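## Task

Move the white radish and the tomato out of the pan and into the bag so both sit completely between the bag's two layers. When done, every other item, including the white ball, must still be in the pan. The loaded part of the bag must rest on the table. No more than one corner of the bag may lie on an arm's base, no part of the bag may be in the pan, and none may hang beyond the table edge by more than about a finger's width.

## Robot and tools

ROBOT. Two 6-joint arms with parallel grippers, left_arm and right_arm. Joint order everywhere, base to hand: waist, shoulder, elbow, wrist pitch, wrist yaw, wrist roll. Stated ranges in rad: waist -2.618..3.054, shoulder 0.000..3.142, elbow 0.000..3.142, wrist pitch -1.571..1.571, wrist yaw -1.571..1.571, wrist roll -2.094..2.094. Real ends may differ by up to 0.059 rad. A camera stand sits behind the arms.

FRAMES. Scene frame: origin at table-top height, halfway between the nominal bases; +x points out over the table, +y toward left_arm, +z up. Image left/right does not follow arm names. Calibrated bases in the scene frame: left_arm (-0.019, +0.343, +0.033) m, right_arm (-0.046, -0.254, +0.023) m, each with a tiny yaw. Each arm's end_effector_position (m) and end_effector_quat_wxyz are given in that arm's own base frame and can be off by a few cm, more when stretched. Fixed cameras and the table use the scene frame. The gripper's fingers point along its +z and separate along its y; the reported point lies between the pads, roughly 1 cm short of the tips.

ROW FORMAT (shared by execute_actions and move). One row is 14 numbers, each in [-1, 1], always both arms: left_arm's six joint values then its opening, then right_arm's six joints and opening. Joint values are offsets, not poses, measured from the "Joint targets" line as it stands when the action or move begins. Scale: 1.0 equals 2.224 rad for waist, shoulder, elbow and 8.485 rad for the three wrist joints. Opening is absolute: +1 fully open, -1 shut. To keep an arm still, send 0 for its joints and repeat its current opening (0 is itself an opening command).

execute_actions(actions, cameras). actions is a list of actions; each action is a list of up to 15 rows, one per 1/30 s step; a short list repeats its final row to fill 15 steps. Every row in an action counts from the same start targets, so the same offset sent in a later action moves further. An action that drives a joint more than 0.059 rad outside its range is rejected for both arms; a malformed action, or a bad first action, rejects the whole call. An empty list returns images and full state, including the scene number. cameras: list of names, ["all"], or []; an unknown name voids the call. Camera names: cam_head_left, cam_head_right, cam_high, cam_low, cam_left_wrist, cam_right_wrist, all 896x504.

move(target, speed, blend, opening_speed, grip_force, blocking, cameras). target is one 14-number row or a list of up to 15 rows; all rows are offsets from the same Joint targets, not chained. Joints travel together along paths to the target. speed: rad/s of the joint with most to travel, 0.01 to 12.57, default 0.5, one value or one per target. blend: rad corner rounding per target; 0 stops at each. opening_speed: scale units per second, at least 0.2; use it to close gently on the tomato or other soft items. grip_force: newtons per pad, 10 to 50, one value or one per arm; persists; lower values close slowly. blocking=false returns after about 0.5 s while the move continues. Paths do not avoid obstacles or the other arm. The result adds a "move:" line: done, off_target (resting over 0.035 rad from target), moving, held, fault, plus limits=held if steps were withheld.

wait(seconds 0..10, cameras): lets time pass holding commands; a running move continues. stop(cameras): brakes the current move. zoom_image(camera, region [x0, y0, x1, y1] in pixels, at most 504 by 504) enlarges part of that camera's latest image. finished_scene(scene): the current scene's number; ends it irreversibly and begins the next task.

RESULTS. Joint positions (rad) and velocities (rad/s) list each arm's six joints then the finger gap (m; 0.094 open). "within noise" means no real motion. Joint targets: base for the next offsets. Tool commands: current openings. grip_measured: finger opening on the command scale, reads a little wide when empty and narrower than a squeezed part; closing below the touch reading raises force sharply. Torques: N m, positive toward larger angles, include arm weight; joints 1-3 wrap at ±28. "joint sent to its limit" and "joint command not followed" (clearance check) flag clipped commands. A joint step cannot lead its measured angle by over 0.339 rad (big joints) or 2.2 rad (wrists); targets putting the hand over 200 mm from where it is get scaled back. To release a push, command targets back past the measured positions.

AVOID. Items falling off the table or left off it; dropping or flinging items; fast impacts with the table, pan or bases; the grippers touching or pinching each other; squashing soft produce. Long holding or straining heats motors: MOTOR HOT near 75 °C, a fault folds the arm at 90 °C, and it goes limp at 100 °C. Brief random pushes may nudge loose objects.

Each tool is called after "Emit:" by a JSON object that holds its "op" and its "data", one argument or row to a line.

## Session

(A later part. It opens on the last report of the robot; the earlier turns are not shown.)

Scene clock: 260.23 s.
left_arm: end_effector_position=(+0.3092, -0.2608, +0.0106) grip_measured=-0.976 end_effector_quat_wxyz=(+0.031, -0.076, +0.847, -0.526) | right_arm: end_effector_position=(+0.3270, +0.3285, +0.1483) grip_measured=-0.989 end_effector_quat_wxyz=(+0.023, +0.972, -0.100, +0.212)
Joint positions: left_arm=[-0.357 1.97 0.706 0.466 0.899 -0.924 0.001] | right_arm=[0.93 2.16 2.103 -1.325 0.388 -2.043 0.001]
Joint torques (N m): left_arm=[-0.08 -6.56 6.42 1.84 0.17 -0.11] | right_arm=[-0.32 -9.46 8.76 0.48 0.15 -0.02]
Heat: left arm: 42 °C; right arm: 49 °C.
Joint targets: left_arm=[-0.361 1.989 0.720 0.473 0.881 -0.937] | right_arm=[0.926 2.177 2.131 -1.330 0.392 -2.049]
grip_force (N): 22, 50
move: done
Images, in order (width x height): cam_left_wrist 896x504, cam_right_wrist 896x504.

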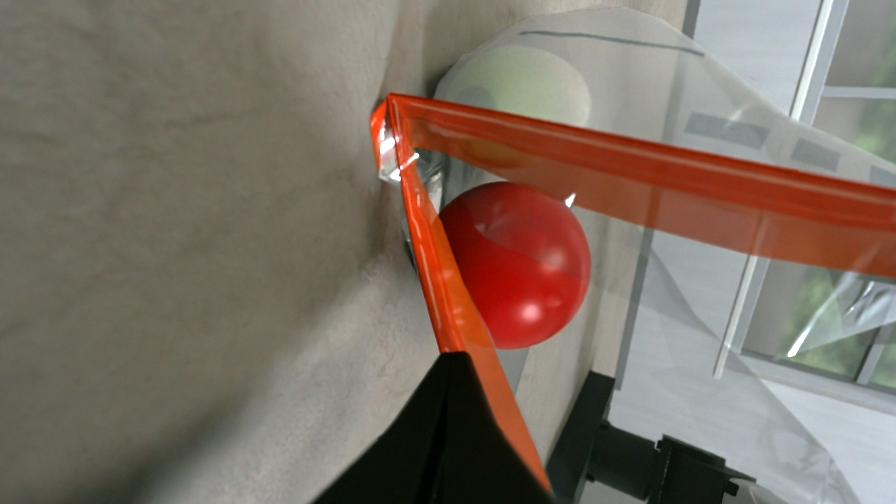

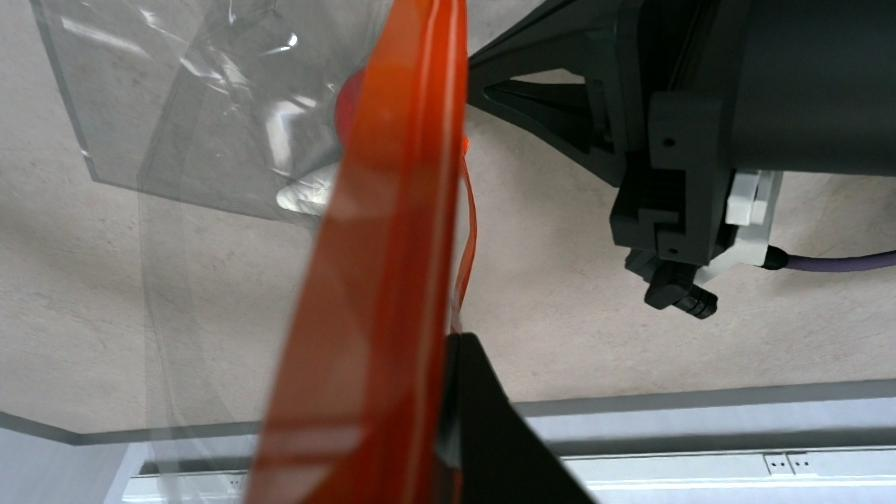

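Emit:
{"op": "move", "data": {
  "target": [0.0553, -0.0735, 0.0009, -0.0271, 0.0121, 0.0193, -1, 0,0,0,0,0,0,-1],
  "speed": 0.25,
  "cameras": ["cam_left_wrist","cam_right_wrist"]
}}

Scene clock: 263.77 s.
left_arm: end_effector_position=(+0.3129, -0.2254, +0.0363) grip_measured=-0.976 end_effector_quat_wxyz=(+0.043, -0.072, +0.845, -0.529) | right_arm: end_effector_position=(+0.3270, +0.3285, +0.1483) grip_measured=-0.989 end_effector_quat_wxyz=(+0.023, +0.972, -0.100, +0.212)
Joint positions: left_arm=[-0.243 1.848 0.706 0.258 0.97 -0.786 0.001] | right_arm=[0.93 2.16 2.103 -1.325 0.388 -2.043 0.001]
Joint torques (N m): left_arm=[0.55 -9.17 7.13 1.46 0.54 0.12] | right_arm=[-0.32 -9.44 8.76 0.48 0.15 -0.01]
Heat: left arm: 42 °C; right arm: 49 °C.
Joint targets: left_arm=[-0.238 1.825 0.722 0.243 0.984 -0.773] | right_arm=[0.926 2.177 2.131 -1.330 0.392 -2.049]
grip_force (N): 22, 50
move: done
Images, in order (width x height): cam_left_wrist 896x504, cam_right_wrist 896x504.

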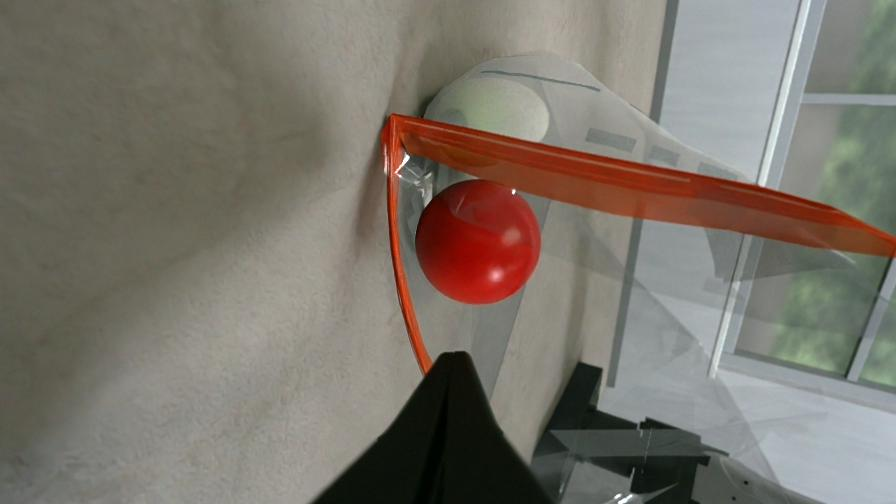

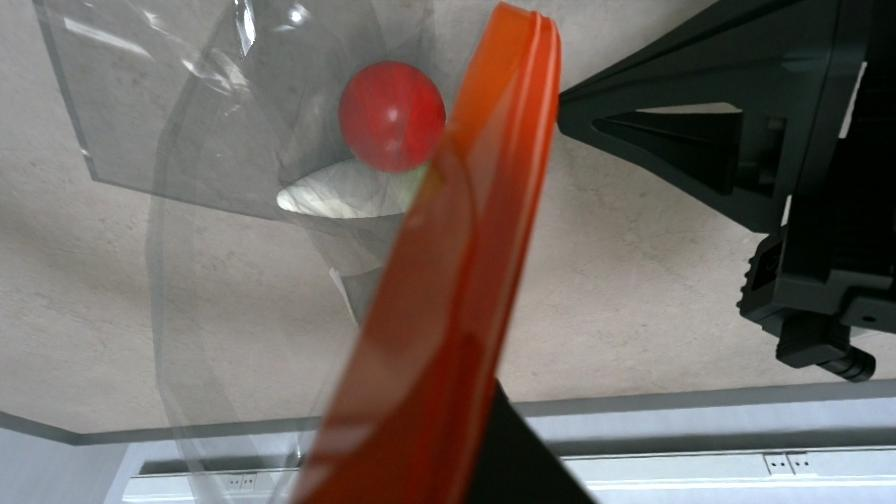

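Emit:
{"op": "move", "data": {
  "target": [-0.0760, 0.0495, 0.0171, 0.0243, -0.0166, -0.0251, -1, 0,0,0,0,0,0,-1],
  "speed": 0.2,
  "cameras": ["cam_left_wrist","cam_right_wrist"]
}}

Scene clock: 266.90 s.
left_arm: end_effector_position=(+0.3149, -0.2778, +0.0333) grip_measured=-0.976 end_effector_quat_wxyz=(+0.043, -0.071, +0.844, -0.529) | right_arm: end_effector_position=(+0.3270, +0.3285, +0.1483) grip_measured=-0.989 end_effector_quat_wxyz=(+0.023, +0.972, -0.100, +0.212)
Joint positions: left_arm=[-0.403 1.918 0.742 0.442 0.862 -0.973 0.001] | right_arm=[0.93 2.16 2.103 -1.325 0.388 -2.043 0.001]
Joint torques (N m): left_arm=[-0.1 -6.69 7.41 1.94 0.18 -0.1] | right_arm=[-0.32 -9.44 8.77 0.48 0.15 -0.01]
Heat: left arm: 41 °C; right arm: 48 °C.
Joint targets: left_arm=[-0.407 1.935 0.760 0.449 0.844 -0.986] | right_arm=[0.926 2.177 2.131 -1.330 0.392 -2.049]
grip_force (N): 22, 50
move: done
Images, in order (width x height): cam_left_wrist 896x504, cam_right_wrist 896x504.

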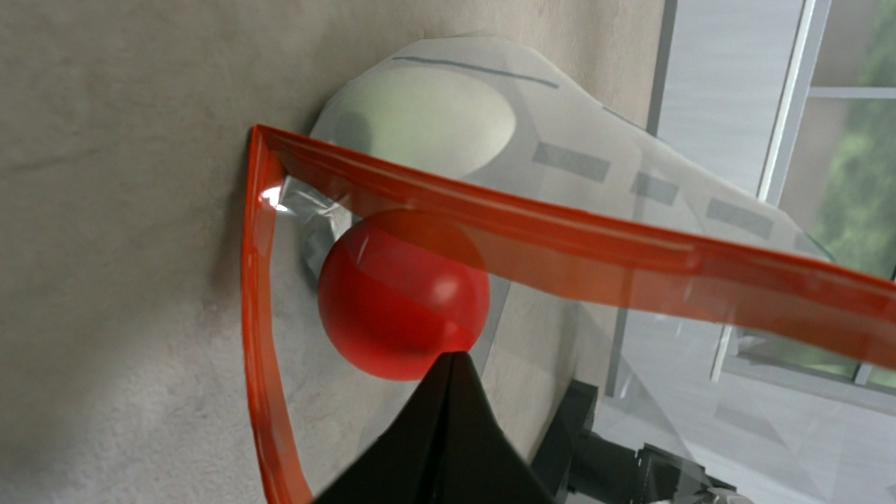

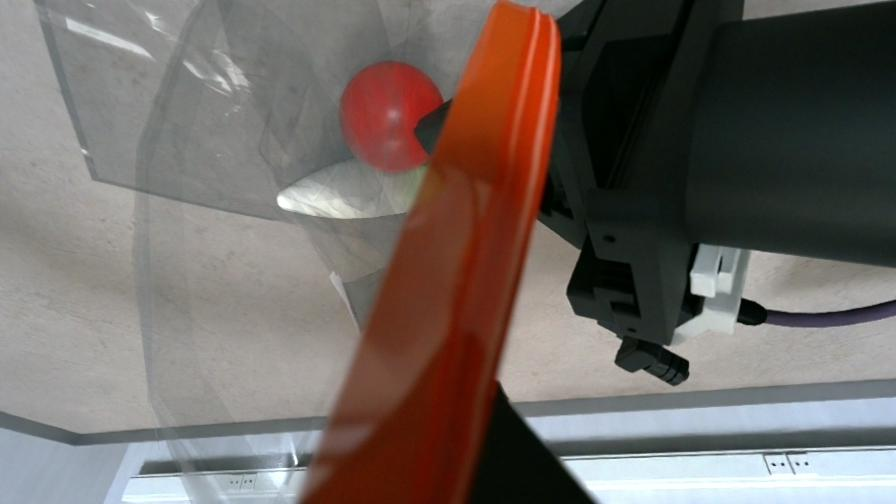

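Emit:
{"op": "move", "data": {
  "target": [0.0207, 0.0180, -0.0175, 0.0026, 0.0068, 0.0073, -1, 0,0,0,0,0,0,-1],
  "speed": 0.15,
  "cameras": ["cam_left_wrist","cam_right_wrist"]
}}

Scene clock: 268.83 s.
left_arm: end_effector_position=(+0.3173, -0.2660, +0.0200) grip_measured=-0.976 end_effector_quat_wxyz=(+0.043, -0.073, +0.845, -0.529) | right_arm: end_effector_position=(+0.3270, +0.3285, +0.1483) grip_measured=-0.989 end_effector_quat_wxyz=(+0.023, +0.972, -0.100, +0.212)
Joint positions: left_arm=[-0.366 1.959 0.73 0.464 0.886 -0.937 0.001] | right_arm=[0.93 2.16 2.103 -1.325 0.388 -2.043 0.001]
Joint torques (N m): left_arm=[0.54 -6.82 4.38 1.9 0.46 0.14] | right_arm=[-0.34 -9.46 8.76 0.48 0.16 -0.02]
Heat: left arm: 41 °C; right arm: 48 °C.
Joint targets: left_arm=[-0.361 1.975 0.721 0.471 0.901 -0.924] | right_arm=[0.926 2.177 2.131 -1.330 0.392 -2.049]
grip_force (N): 22, 50
move: done
Images, in order (width x height): cam_left_wrist 896x504, cam_right_wrist 896x504.

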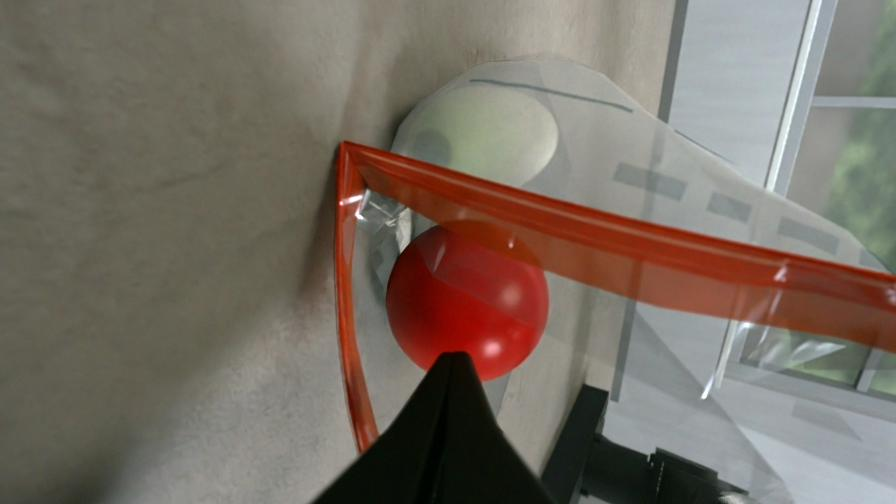

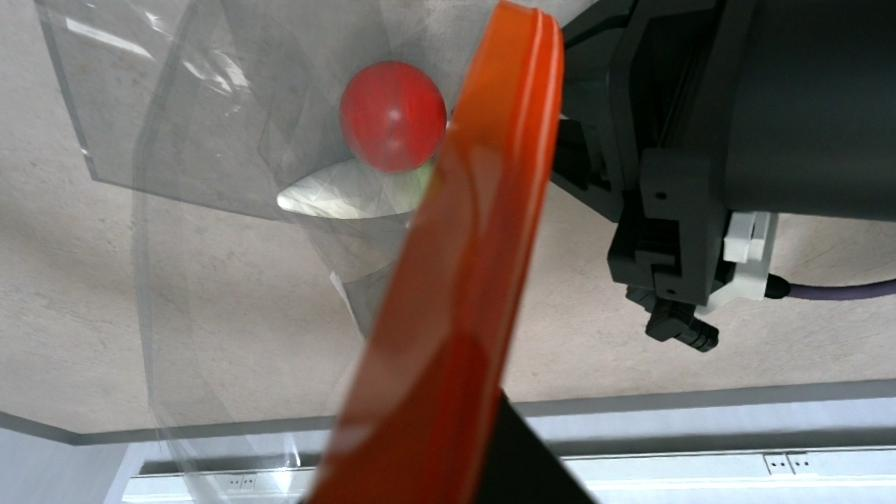

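Emit:
{"op": "move", "data": {
  "target": [-0.0452, 0.0195, 0.0279, 0.0070, -0.0100, -0.0115, -1, 0,0,0,0,0,0,-1],
  "speed": 0.1,
  "cameras": ["cam_left_wrist","cam_right_wrist"]
}}

Scene clock: 270.70 s.
left_arm: end_effector_position=(+0.3140, -0.2975, +0.0191) grip_measured=-0.976 end_effector_quat_wxyz=(+0.039, -0.063, +0.845, -0.530) | right_arm: end_effector_position=(+0.3270, +0.3284, +0.1482) grip_measured=-0.989 end_effector_quat_wxyz=(+0.023, +0.972, -0.100, +0.212)
Joint positions: left_arm=[-0.455 1.998 0.767 0.527 0.836 -1.009 0.001] | right_arm=[0.93 2.16 2.103 -1.326 0.388 -2.043 0.001]
Joint torques (N m): left_arm=[-0.25 -6.89 6.94 1.97 0.13 -0.09] | right_arm=[-0.34 -9.44 8.75 0.49 0.15 -0.02]
Heat: left arm: 40 °C; right arm: 48 °C.
Joint targets: left_arm=[-0.462 2.019 0.783 0.531 0.816 -1.022] | right_arm=[0.926 2.177 2.131 -1.330 0.392 -2.049]
grip_force (N): 22, 50
move: done
Images, in order (width x height): cam_left_wrist 896x504, cam_right_wrist 896x504.

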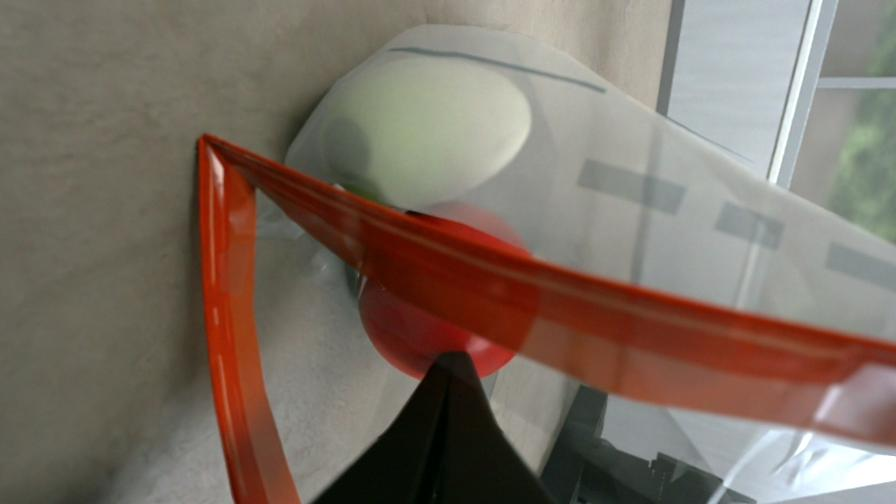

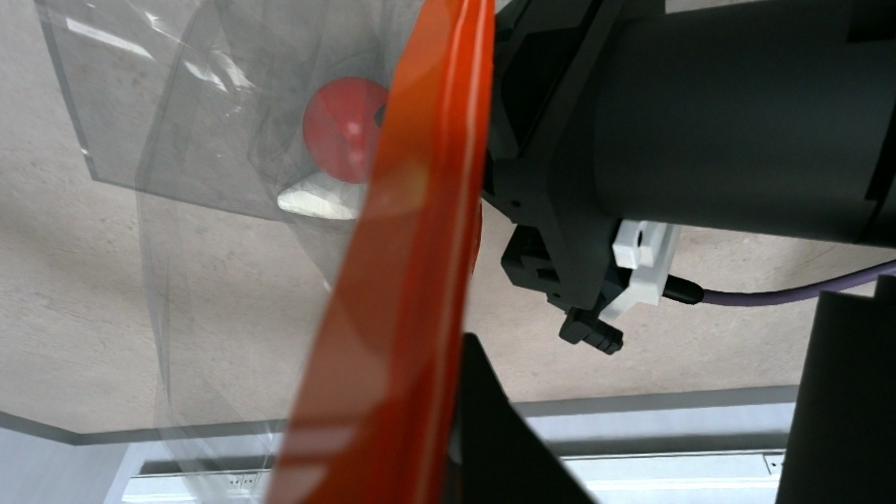

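Emit:
{"op": "move", "data": {
  "target": [-0.0369, 0.0160, 0.0229, 0.0058, -0.0082, -0.0094, -1, 0,0,0,0,0,0,-1],
  "speed": 0.1,
  "cameras": ["cam_left_wrist","cam_right_wrist"]
}}

Scene clock: 272.33 s.
left_arm: end_effector_position=(+0.3156, -0.3286, +0.0223) grip_measured=-0.976 end_effector_quat_wxyz=(+0.044, -0.064, +0.843, -0.532) | right_arm: end_effector_position=(+0.3269, +0.3283, +0.1482) grip_measured=-0.989 end_effector_quat_wxyz=(+0.023, +0.972, -0.100, +0.212)
Joint positions: left_arm=[-0.537 2.033 0.818 0.577 0.767 -1.089 0.001] | right_arm=[0.93 2.16 2.103 -1.326 0.388 -2.043 0.001]
Joint torques (N m): left_arm=[-0.31 -7.28 7.16 2.04 0.08 -0.11] | right_arm=[-0.32 -9.43 8.76 0.49 0.16 -0.01]
Heat: left arm: 40 °C; right arm: 48 °C.
Joint targets: left_arm=[-0.544 2.054 0.834 0.580 0.747 -1.101] | right_arm=[0.926 2.177 2.131 -1.330 0.392 -2.049]
grip_force (N): 22, 50
move: done
Images, in order (width x height): cam_left_wrist 896x504, cam_right_wrist 896x504.

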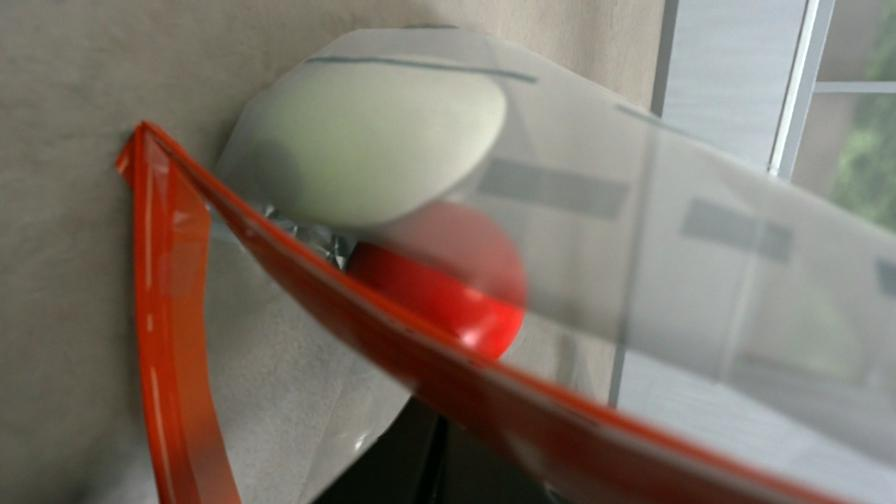

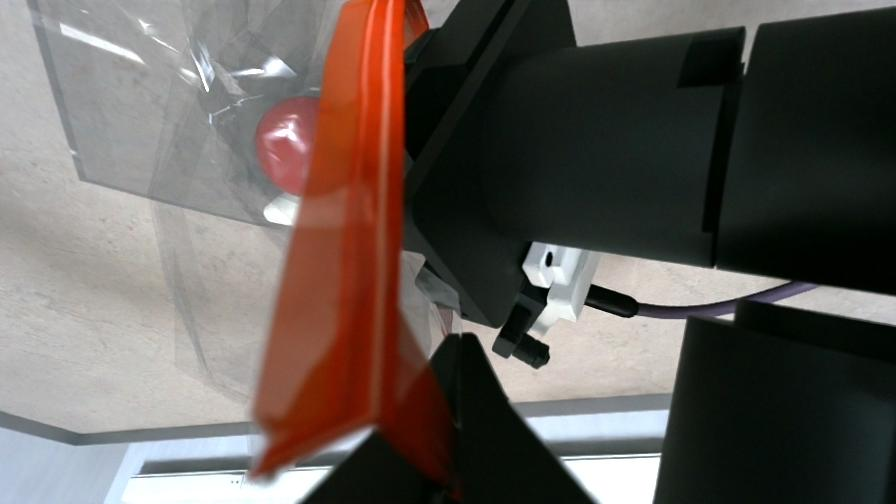

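Emit:
{"op": "move", "data": {
  "target": [
    [0.0823, -0.0535, -0.0508, -0.0147, 0.0182, 0.0209, -1, 0,0,0,0,0,0,-1],
    [0.1376, -0.1030, -0.0504, -0.0397, 0.0279, 0.0387, -1, 0,0,0,0,0,0,-1]
  ],
  "blend": [0.04, 0],
  "speed": 0.2,
  "cameras": ["cam_left_wrist","cam_right_wrist","cam_high"]
}}

Emit:
{"op": "zoom_image", "data": {
  "camera": "cam_high",
  "region": [330, 130, 510, 310]
}}

Scene clock: 276.10 s.
left_arm: end_effector_position=(+0.3213, -0.2272, +0.0426) grip_measured=-0.976 end_effector_quat_wxyz=(+0.054, -0.066, +0.843, -0.532) | right_arm: end_effector_position=(+0.3269, +0.3283, +0.1482) grip_measured=-0.989 end_effector_quat_wxyz=(+0.023, +0.972, -0.100, +0.212)
Joint positions: left_arm=[-0.242 1.85 0.732 0.259 0.969 -0.786 0.001] | right_arm=[0.93 2.16 2.103 -1.326 0.388 -2.043 0.001]
Joint torques (N m): left_arm=[0.59 -9.48 4.79 1.49 0.51 0.12] | right_arm=[-0.34 -9.44 8.76 0.49 0.16 -0.02]
Heat: left arm: 40 °C; right arm: 48 °C.
Joint targets: left_arm=[-0.238 1.825 0.722 0.243 0.984 -0.773] | right_arm=[0.926 2.177 2.131 -1.330 0.392 -2.049]
grip_force (N): 22, 50
move: done
Images, in order (width x height): cam_high 896x504, cam_left_wrist 896x504, cam_right_wrist 896x504.

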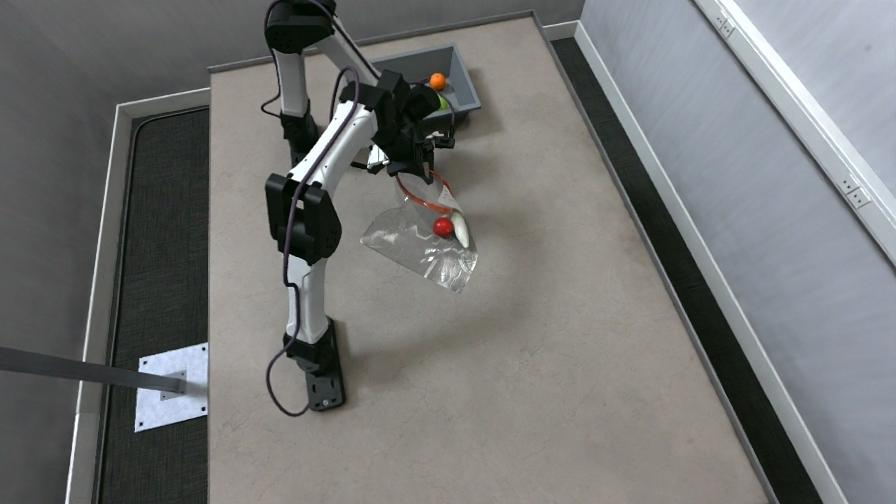

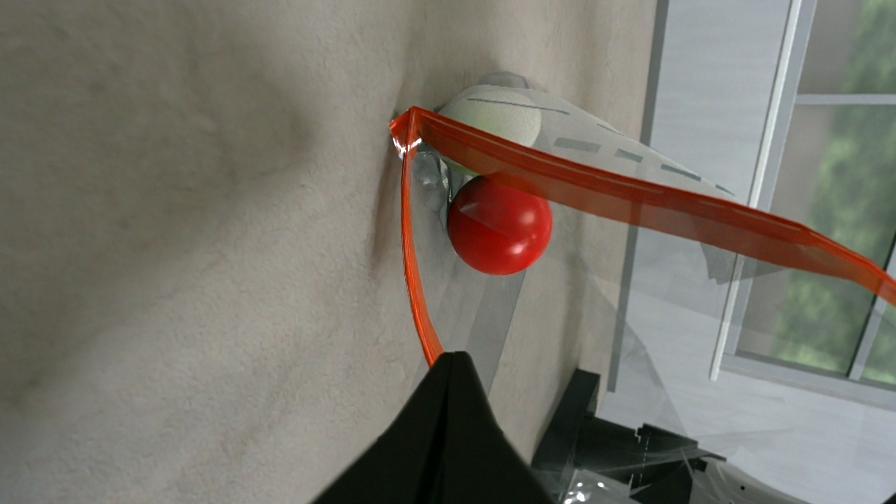

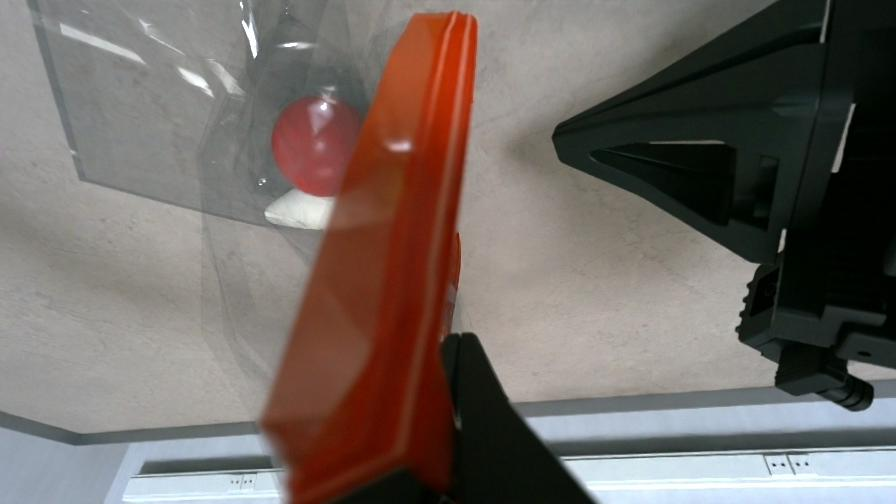

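Scaled by 2.800 from the camera's 896x504 image, which has a finer 1280x720 frame.

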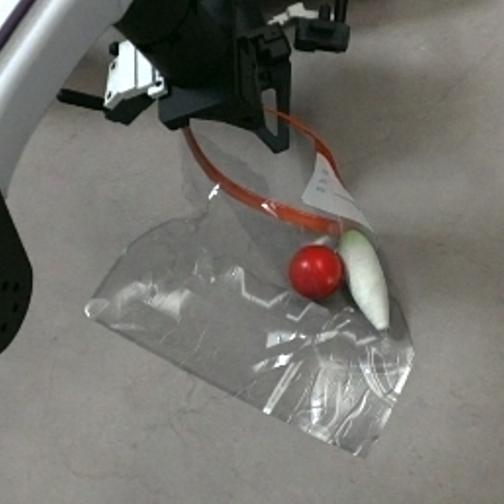

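Emit:
{"op": "move", "data": {
  "target": [0.0216, 0.1025, 0.0665, -0.0272, 0.0256, 0.0403, -0.149, 0,0,0,0,0,0,-1],
  "speed": 0.3,
  "cameras": ["cam_left_wrist","cam_right_wrist","cam_low"]
}}

Emit:
{"op": "zoom_image", "data": {
  "camera": "cam_left_wrist",
  "region": [250, 50, 700, 450]
}}

Scene clock: 283.50 s.
left_arm: end_effector_position=(+0.3052, -0.2252, +0.0182) grip_measured=-0.151 end_effector_quat_wxyz=(-0.009, +0.014, +0.819, -0.573) | right_arm: end_effector_position=(+0.3269, +0.3283, +0.1482) grip_measured=-0.989 end_effector_quat_wxyz=(+0.023, +0.972, -0.100, +0.212)
Joint positions: left_arm=[-0.196 2.036 0.855 0.027 1.186 -0.444 0.04] | right_arm=[0.93 2.16 2.103 -1.326 0.388 -2.043 0.001]
Joint torques (N m): left_arm=[0.69 -7.12 6.42 0.99 0.65 0.13] | right_arm=[-0.34 -9.46 8.77 0.49 0.15 -0.01]
Heat: left arm: 39 °C; right arm: 48 °C.
Joint targets: left_arm=[-0.190 2.053 0.870 0.012 1.201 -0.431] | right_arm=[0.926 2.177 2.131 -1.330 0.392 -2.049]
grip_force (N): 22, 50
move: done
Images, in order (width x height): cam_low 896x504, cam_left_wrist 896x504, cam_right_wrist 896x504.

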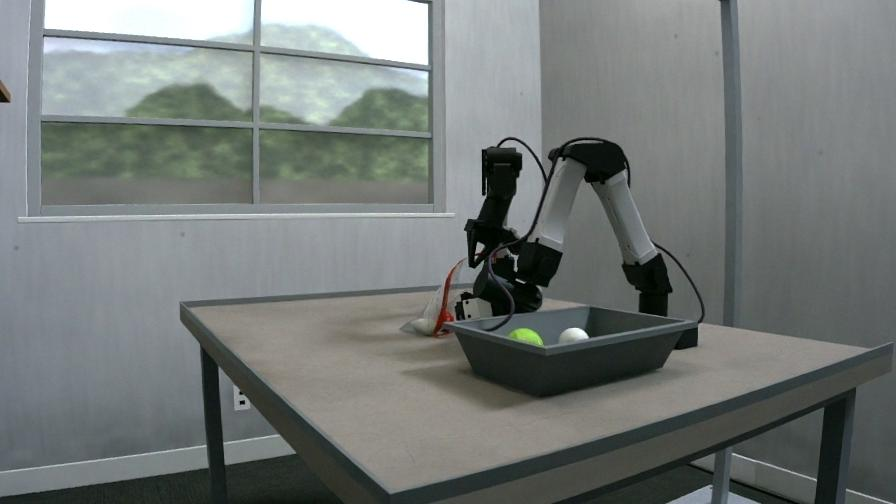

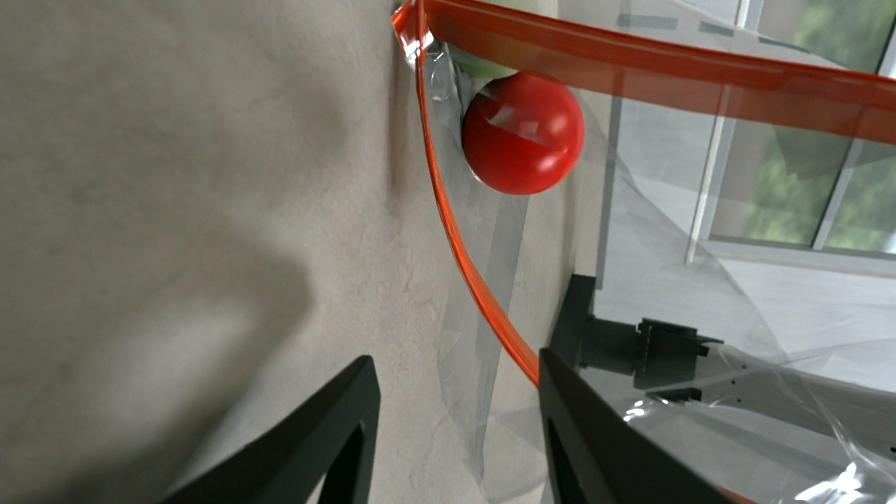

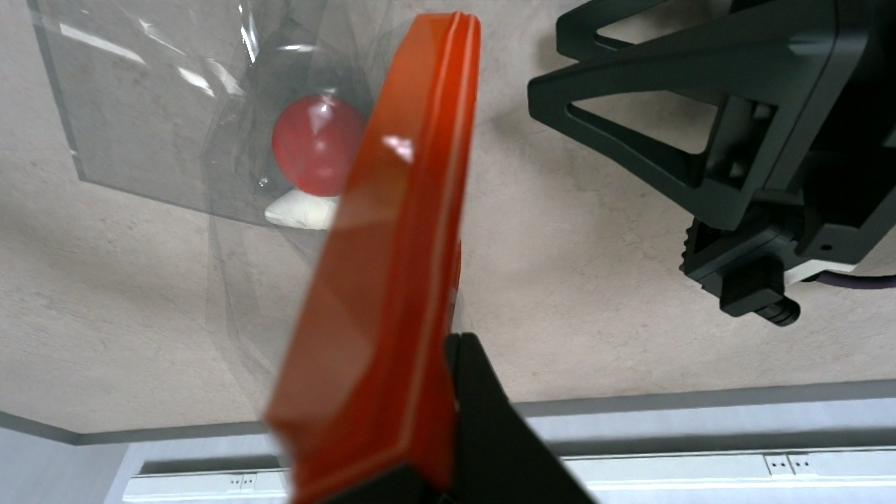

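Scaled by 1.120 from the camera's 896x504 image, which has a finer 1280x720 frame.

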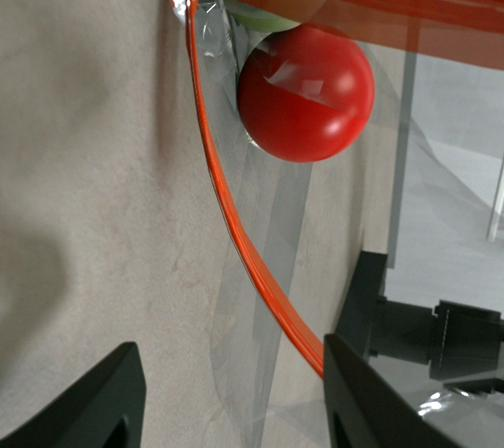

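Emit:
{"op": "move", "data": {
  "target": [-0.0976, 0.0346, 0.0076, 0.0522, -0.0178, -0.0503, -0.149, 0,0,0,0,0,0,-1],
  "speed": 0.2,
  "cameras": ["cam_left_wrist","cam_right_wrist"]
}}

Emit:
{"op": "zoom_image", "data": {
  "camera": "cam_left_wrist",
  "region": [200, 100, 704, 504]
}}

Scene clock: 287.63 s.
left_arm: end_effector_position=(+0.3111, -0.2979, +0.0154) grip_measured=-0.151 end_effector_quat_wxyz=(-0.010, +0.013, +0.819, -0.573) | right_arm: end_effector_position=(+0.3269, +0.3283, +0.1482) grip_measured=-0.989 end_effector_quat_wxyz=(+0.023, +0.972, -0.100, +0.212)
Joint positions: left_arm=[-0.402 2.11 0.87 0.448 1.068 -0.845 0.04] | right_arm=[0.93 2.16 2.103 -1.326 0.388 -2.043 0.001]
Joint torques (N m): left_arm=[-0.16 -7.62 6.72 1.79 0.2 -0.12] | right_arm=[-0.31 -9.43 8.76 0.49 0.15 -0.02]
Heat: left arm: 39 °C; right arm: 48 °C.
Joint targets: left_arm=[-0.407 2.130 0.887 0.455 1.050 -0.858] | right_arm=[0.926 2.177 2.131 -1.330 0.392 -2.049]
grip_force (N): 22, 50
move: done
Images, in order (width x height): cam_left_wrist 896x504, cam_right_wrist 896x504.

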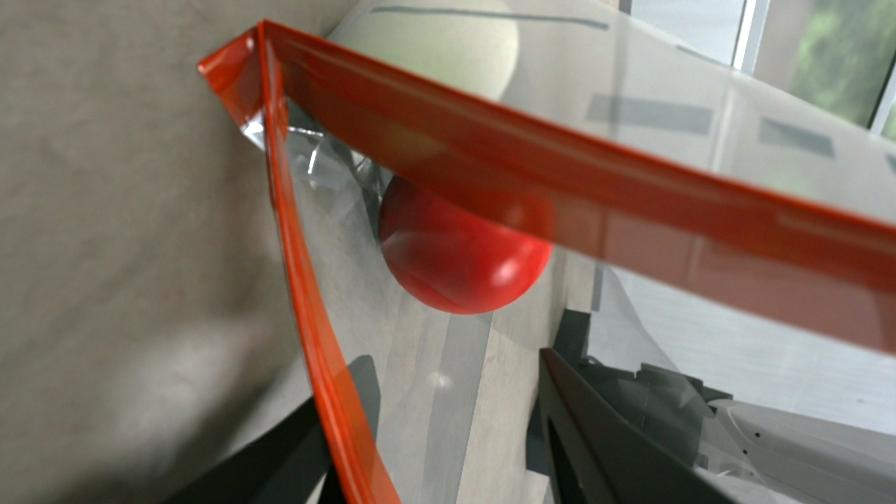

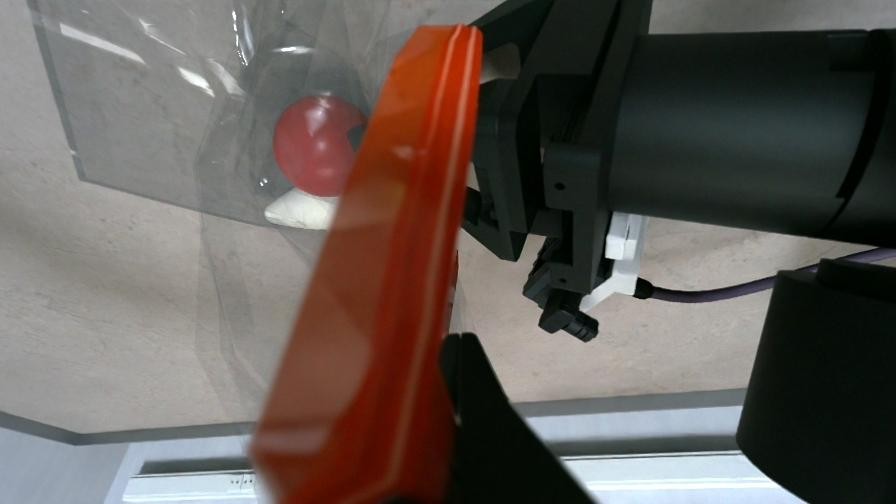

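Scaled by 1.000.

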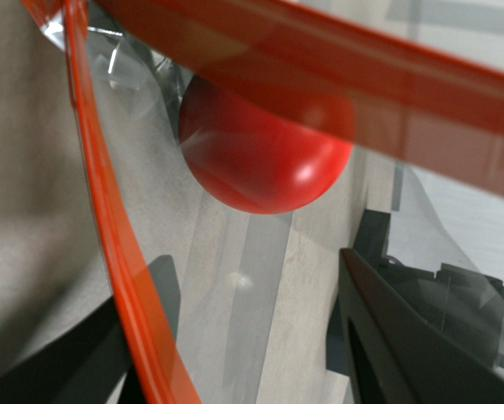

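Emit:
{"op": "move", "data": {
  "target": [0,0,0,0,0,0, -1, 0,0,0,0,0,0,-1],
  "opening_speed": 0.5,
  "grip_force": [35, 50],
  "cameras": ["cam_left_wrist"]
}}

Scene clock: 289.90 s.
left_arm: end_effector_position=(+0.3113, -0.2978, +0.0153) grip_measured=-0.978 end_effector_quat_wxyz=(-0.009, +0.013, +0.820, -0.573) | right_arm: end_effector_position=(+0.3269, +0.3283, +0.1482) grip_measured=-0.989 end_effector_quat_wxyz=(+0.023, +0.972, -0.100, +0.212)
Joint positions: left_arm=[-0.402 2.11 0.87 0.448 1.066 -0.846 0.001] | right_arm=[0.93 2.16 2.103 -1.326 0.388 -2.043 0.001]
Joint torques (N m): left_arm=[-0.17 -7.65 6.72 1.79 0.22 -0.09] | right_arm=[-0.36 -9.44 8.75 0.49 0.16 -0.01]
Heat: left arm: 38 °C; right arm: 48 °C.
Joint targets: left_arm=[-0.407 2.130 0.887 0.455 1.050 -0.858] | right_arm=[0.926 2.177 2.131 -1.330 0.392 -2.049]
grip_force (N): 35, 50
move: done
Images, in order (width x height): cam_left_wrist 896x504.

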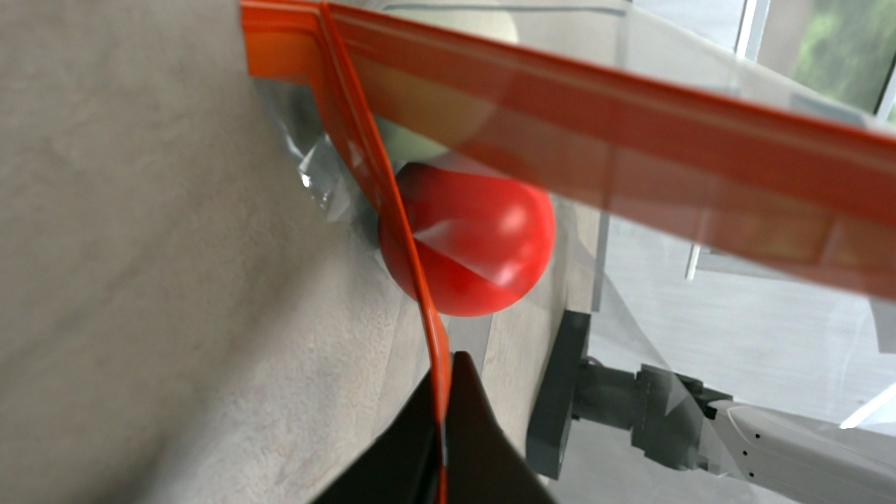

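Emit:
{"op": "move", "data": {
  "target": [-0.0355, -0.1124, 0.0445, -0.0276, -0.0070, -0.0125, -1, 0.0207, -0.1003, -0.0207, -0.0047, 0.0269, 0, -1],
  "speed": 0.15,
  "cameras": ["cam_left_wrist","cam_right_wrist","cam_high","cam_low"]
}}

Emit:
{"op": "zoom_image", "data": {
  "camera": "cam_high",
  "region": [330, 130, 510, 310]
}}

Emit:
{"op": "zoom_image", "data": {
  "camera": "cam_low",
  "region": [390, 220, 550, 350]
}}

Scene clock: 294.27 s.
left_arm: end_effector_position=(+0.3116, -0.3277, +0.0926) grip_measured=-0.979 end_effector_quat_wxyz=(-0.009, +0.011, +0.820, -0.572) | right_arm: end_effector_position=(+0.3267, +0.2979, +0.2269) grip_measured=-0.989 end_effector_quat_wxyz=(+0.033, +0.939, -0.106, +0.324)
Joint positions: left_arm=[-0.479 1.906 0.968 0.236 1.007 -0.952 0.001] | right_arm=[0.966 2.001 2.089 -1.369 0.607 -2.043 0.001]
Joint torques (N m): left_arm=[-0.31 -10.92 8.55 1.69 0.19 -0.1] | right_arm=[0.69 -13.85 5.67 0.68 0.36 -0.02]
Heat: left arm: 39 °C; right arm: 49 °C.
Joint targets: left_arm=[-0.486 1.880 0.986 0.221 0.990 -0.964] | right_arm=[0.972 1.954 2.085 -1.370 0.620 -2.049]
grip_force (N): 35, 50
move: off_target (right_arm); right_arm: the shoulder is farthest, 0.047 rad from its target
Images, in order (width x height): cam_high 896x504, cam_low 896x504, cam_left_wrist 896x504, cam_right_wrist 896x504.

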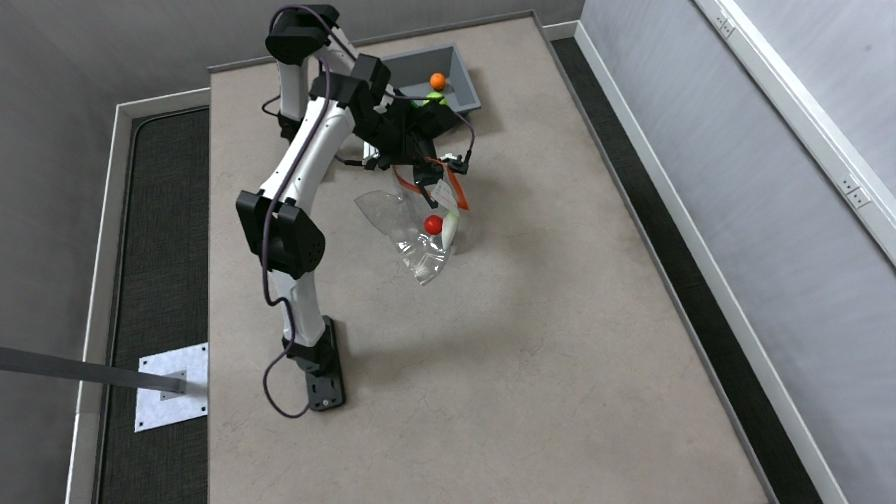

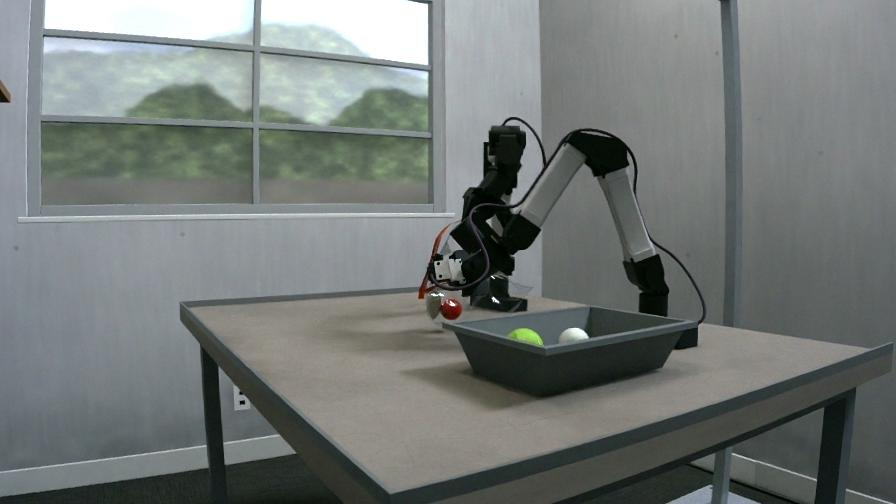

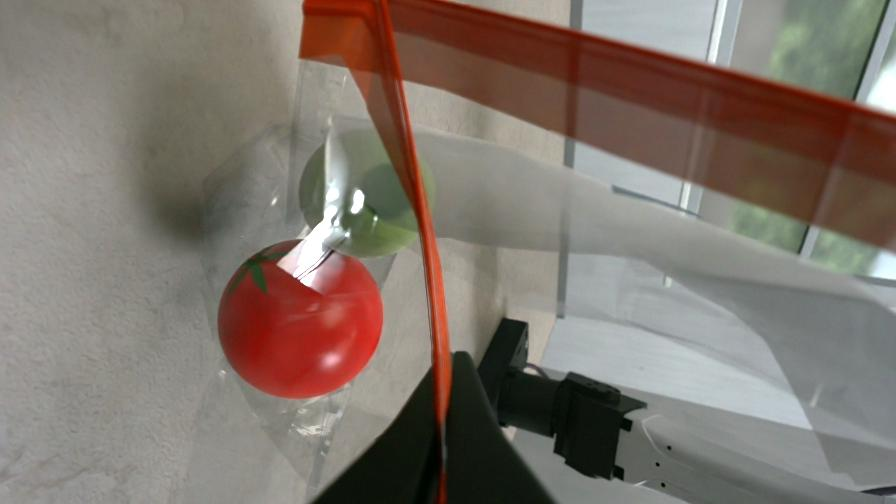

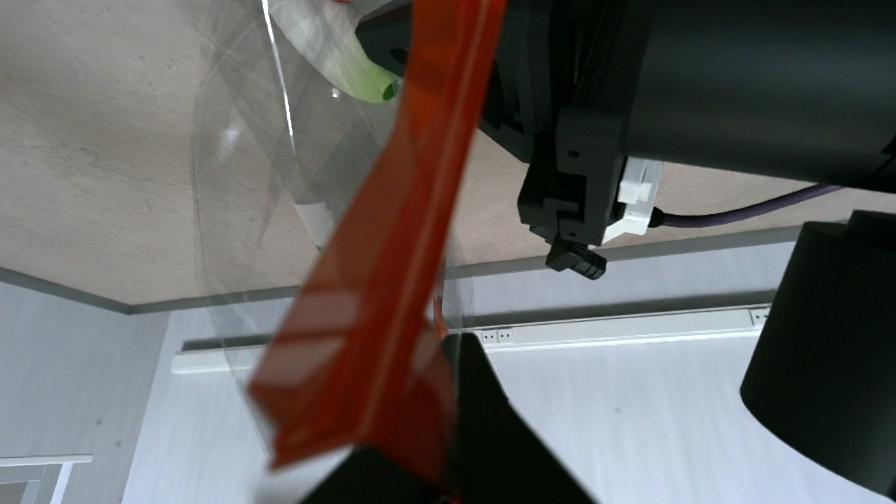

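Scaled by 2.800 from the camera's 896x504 image, which has a finer 1280x720 frame.

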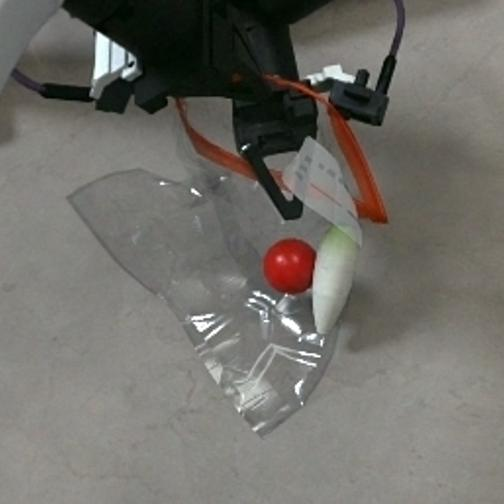

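Scaled by 3.150 from the camera's 896x504 image, which has a finer 1280x720 frame.

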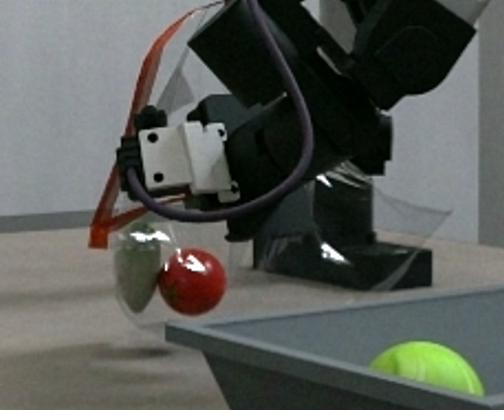

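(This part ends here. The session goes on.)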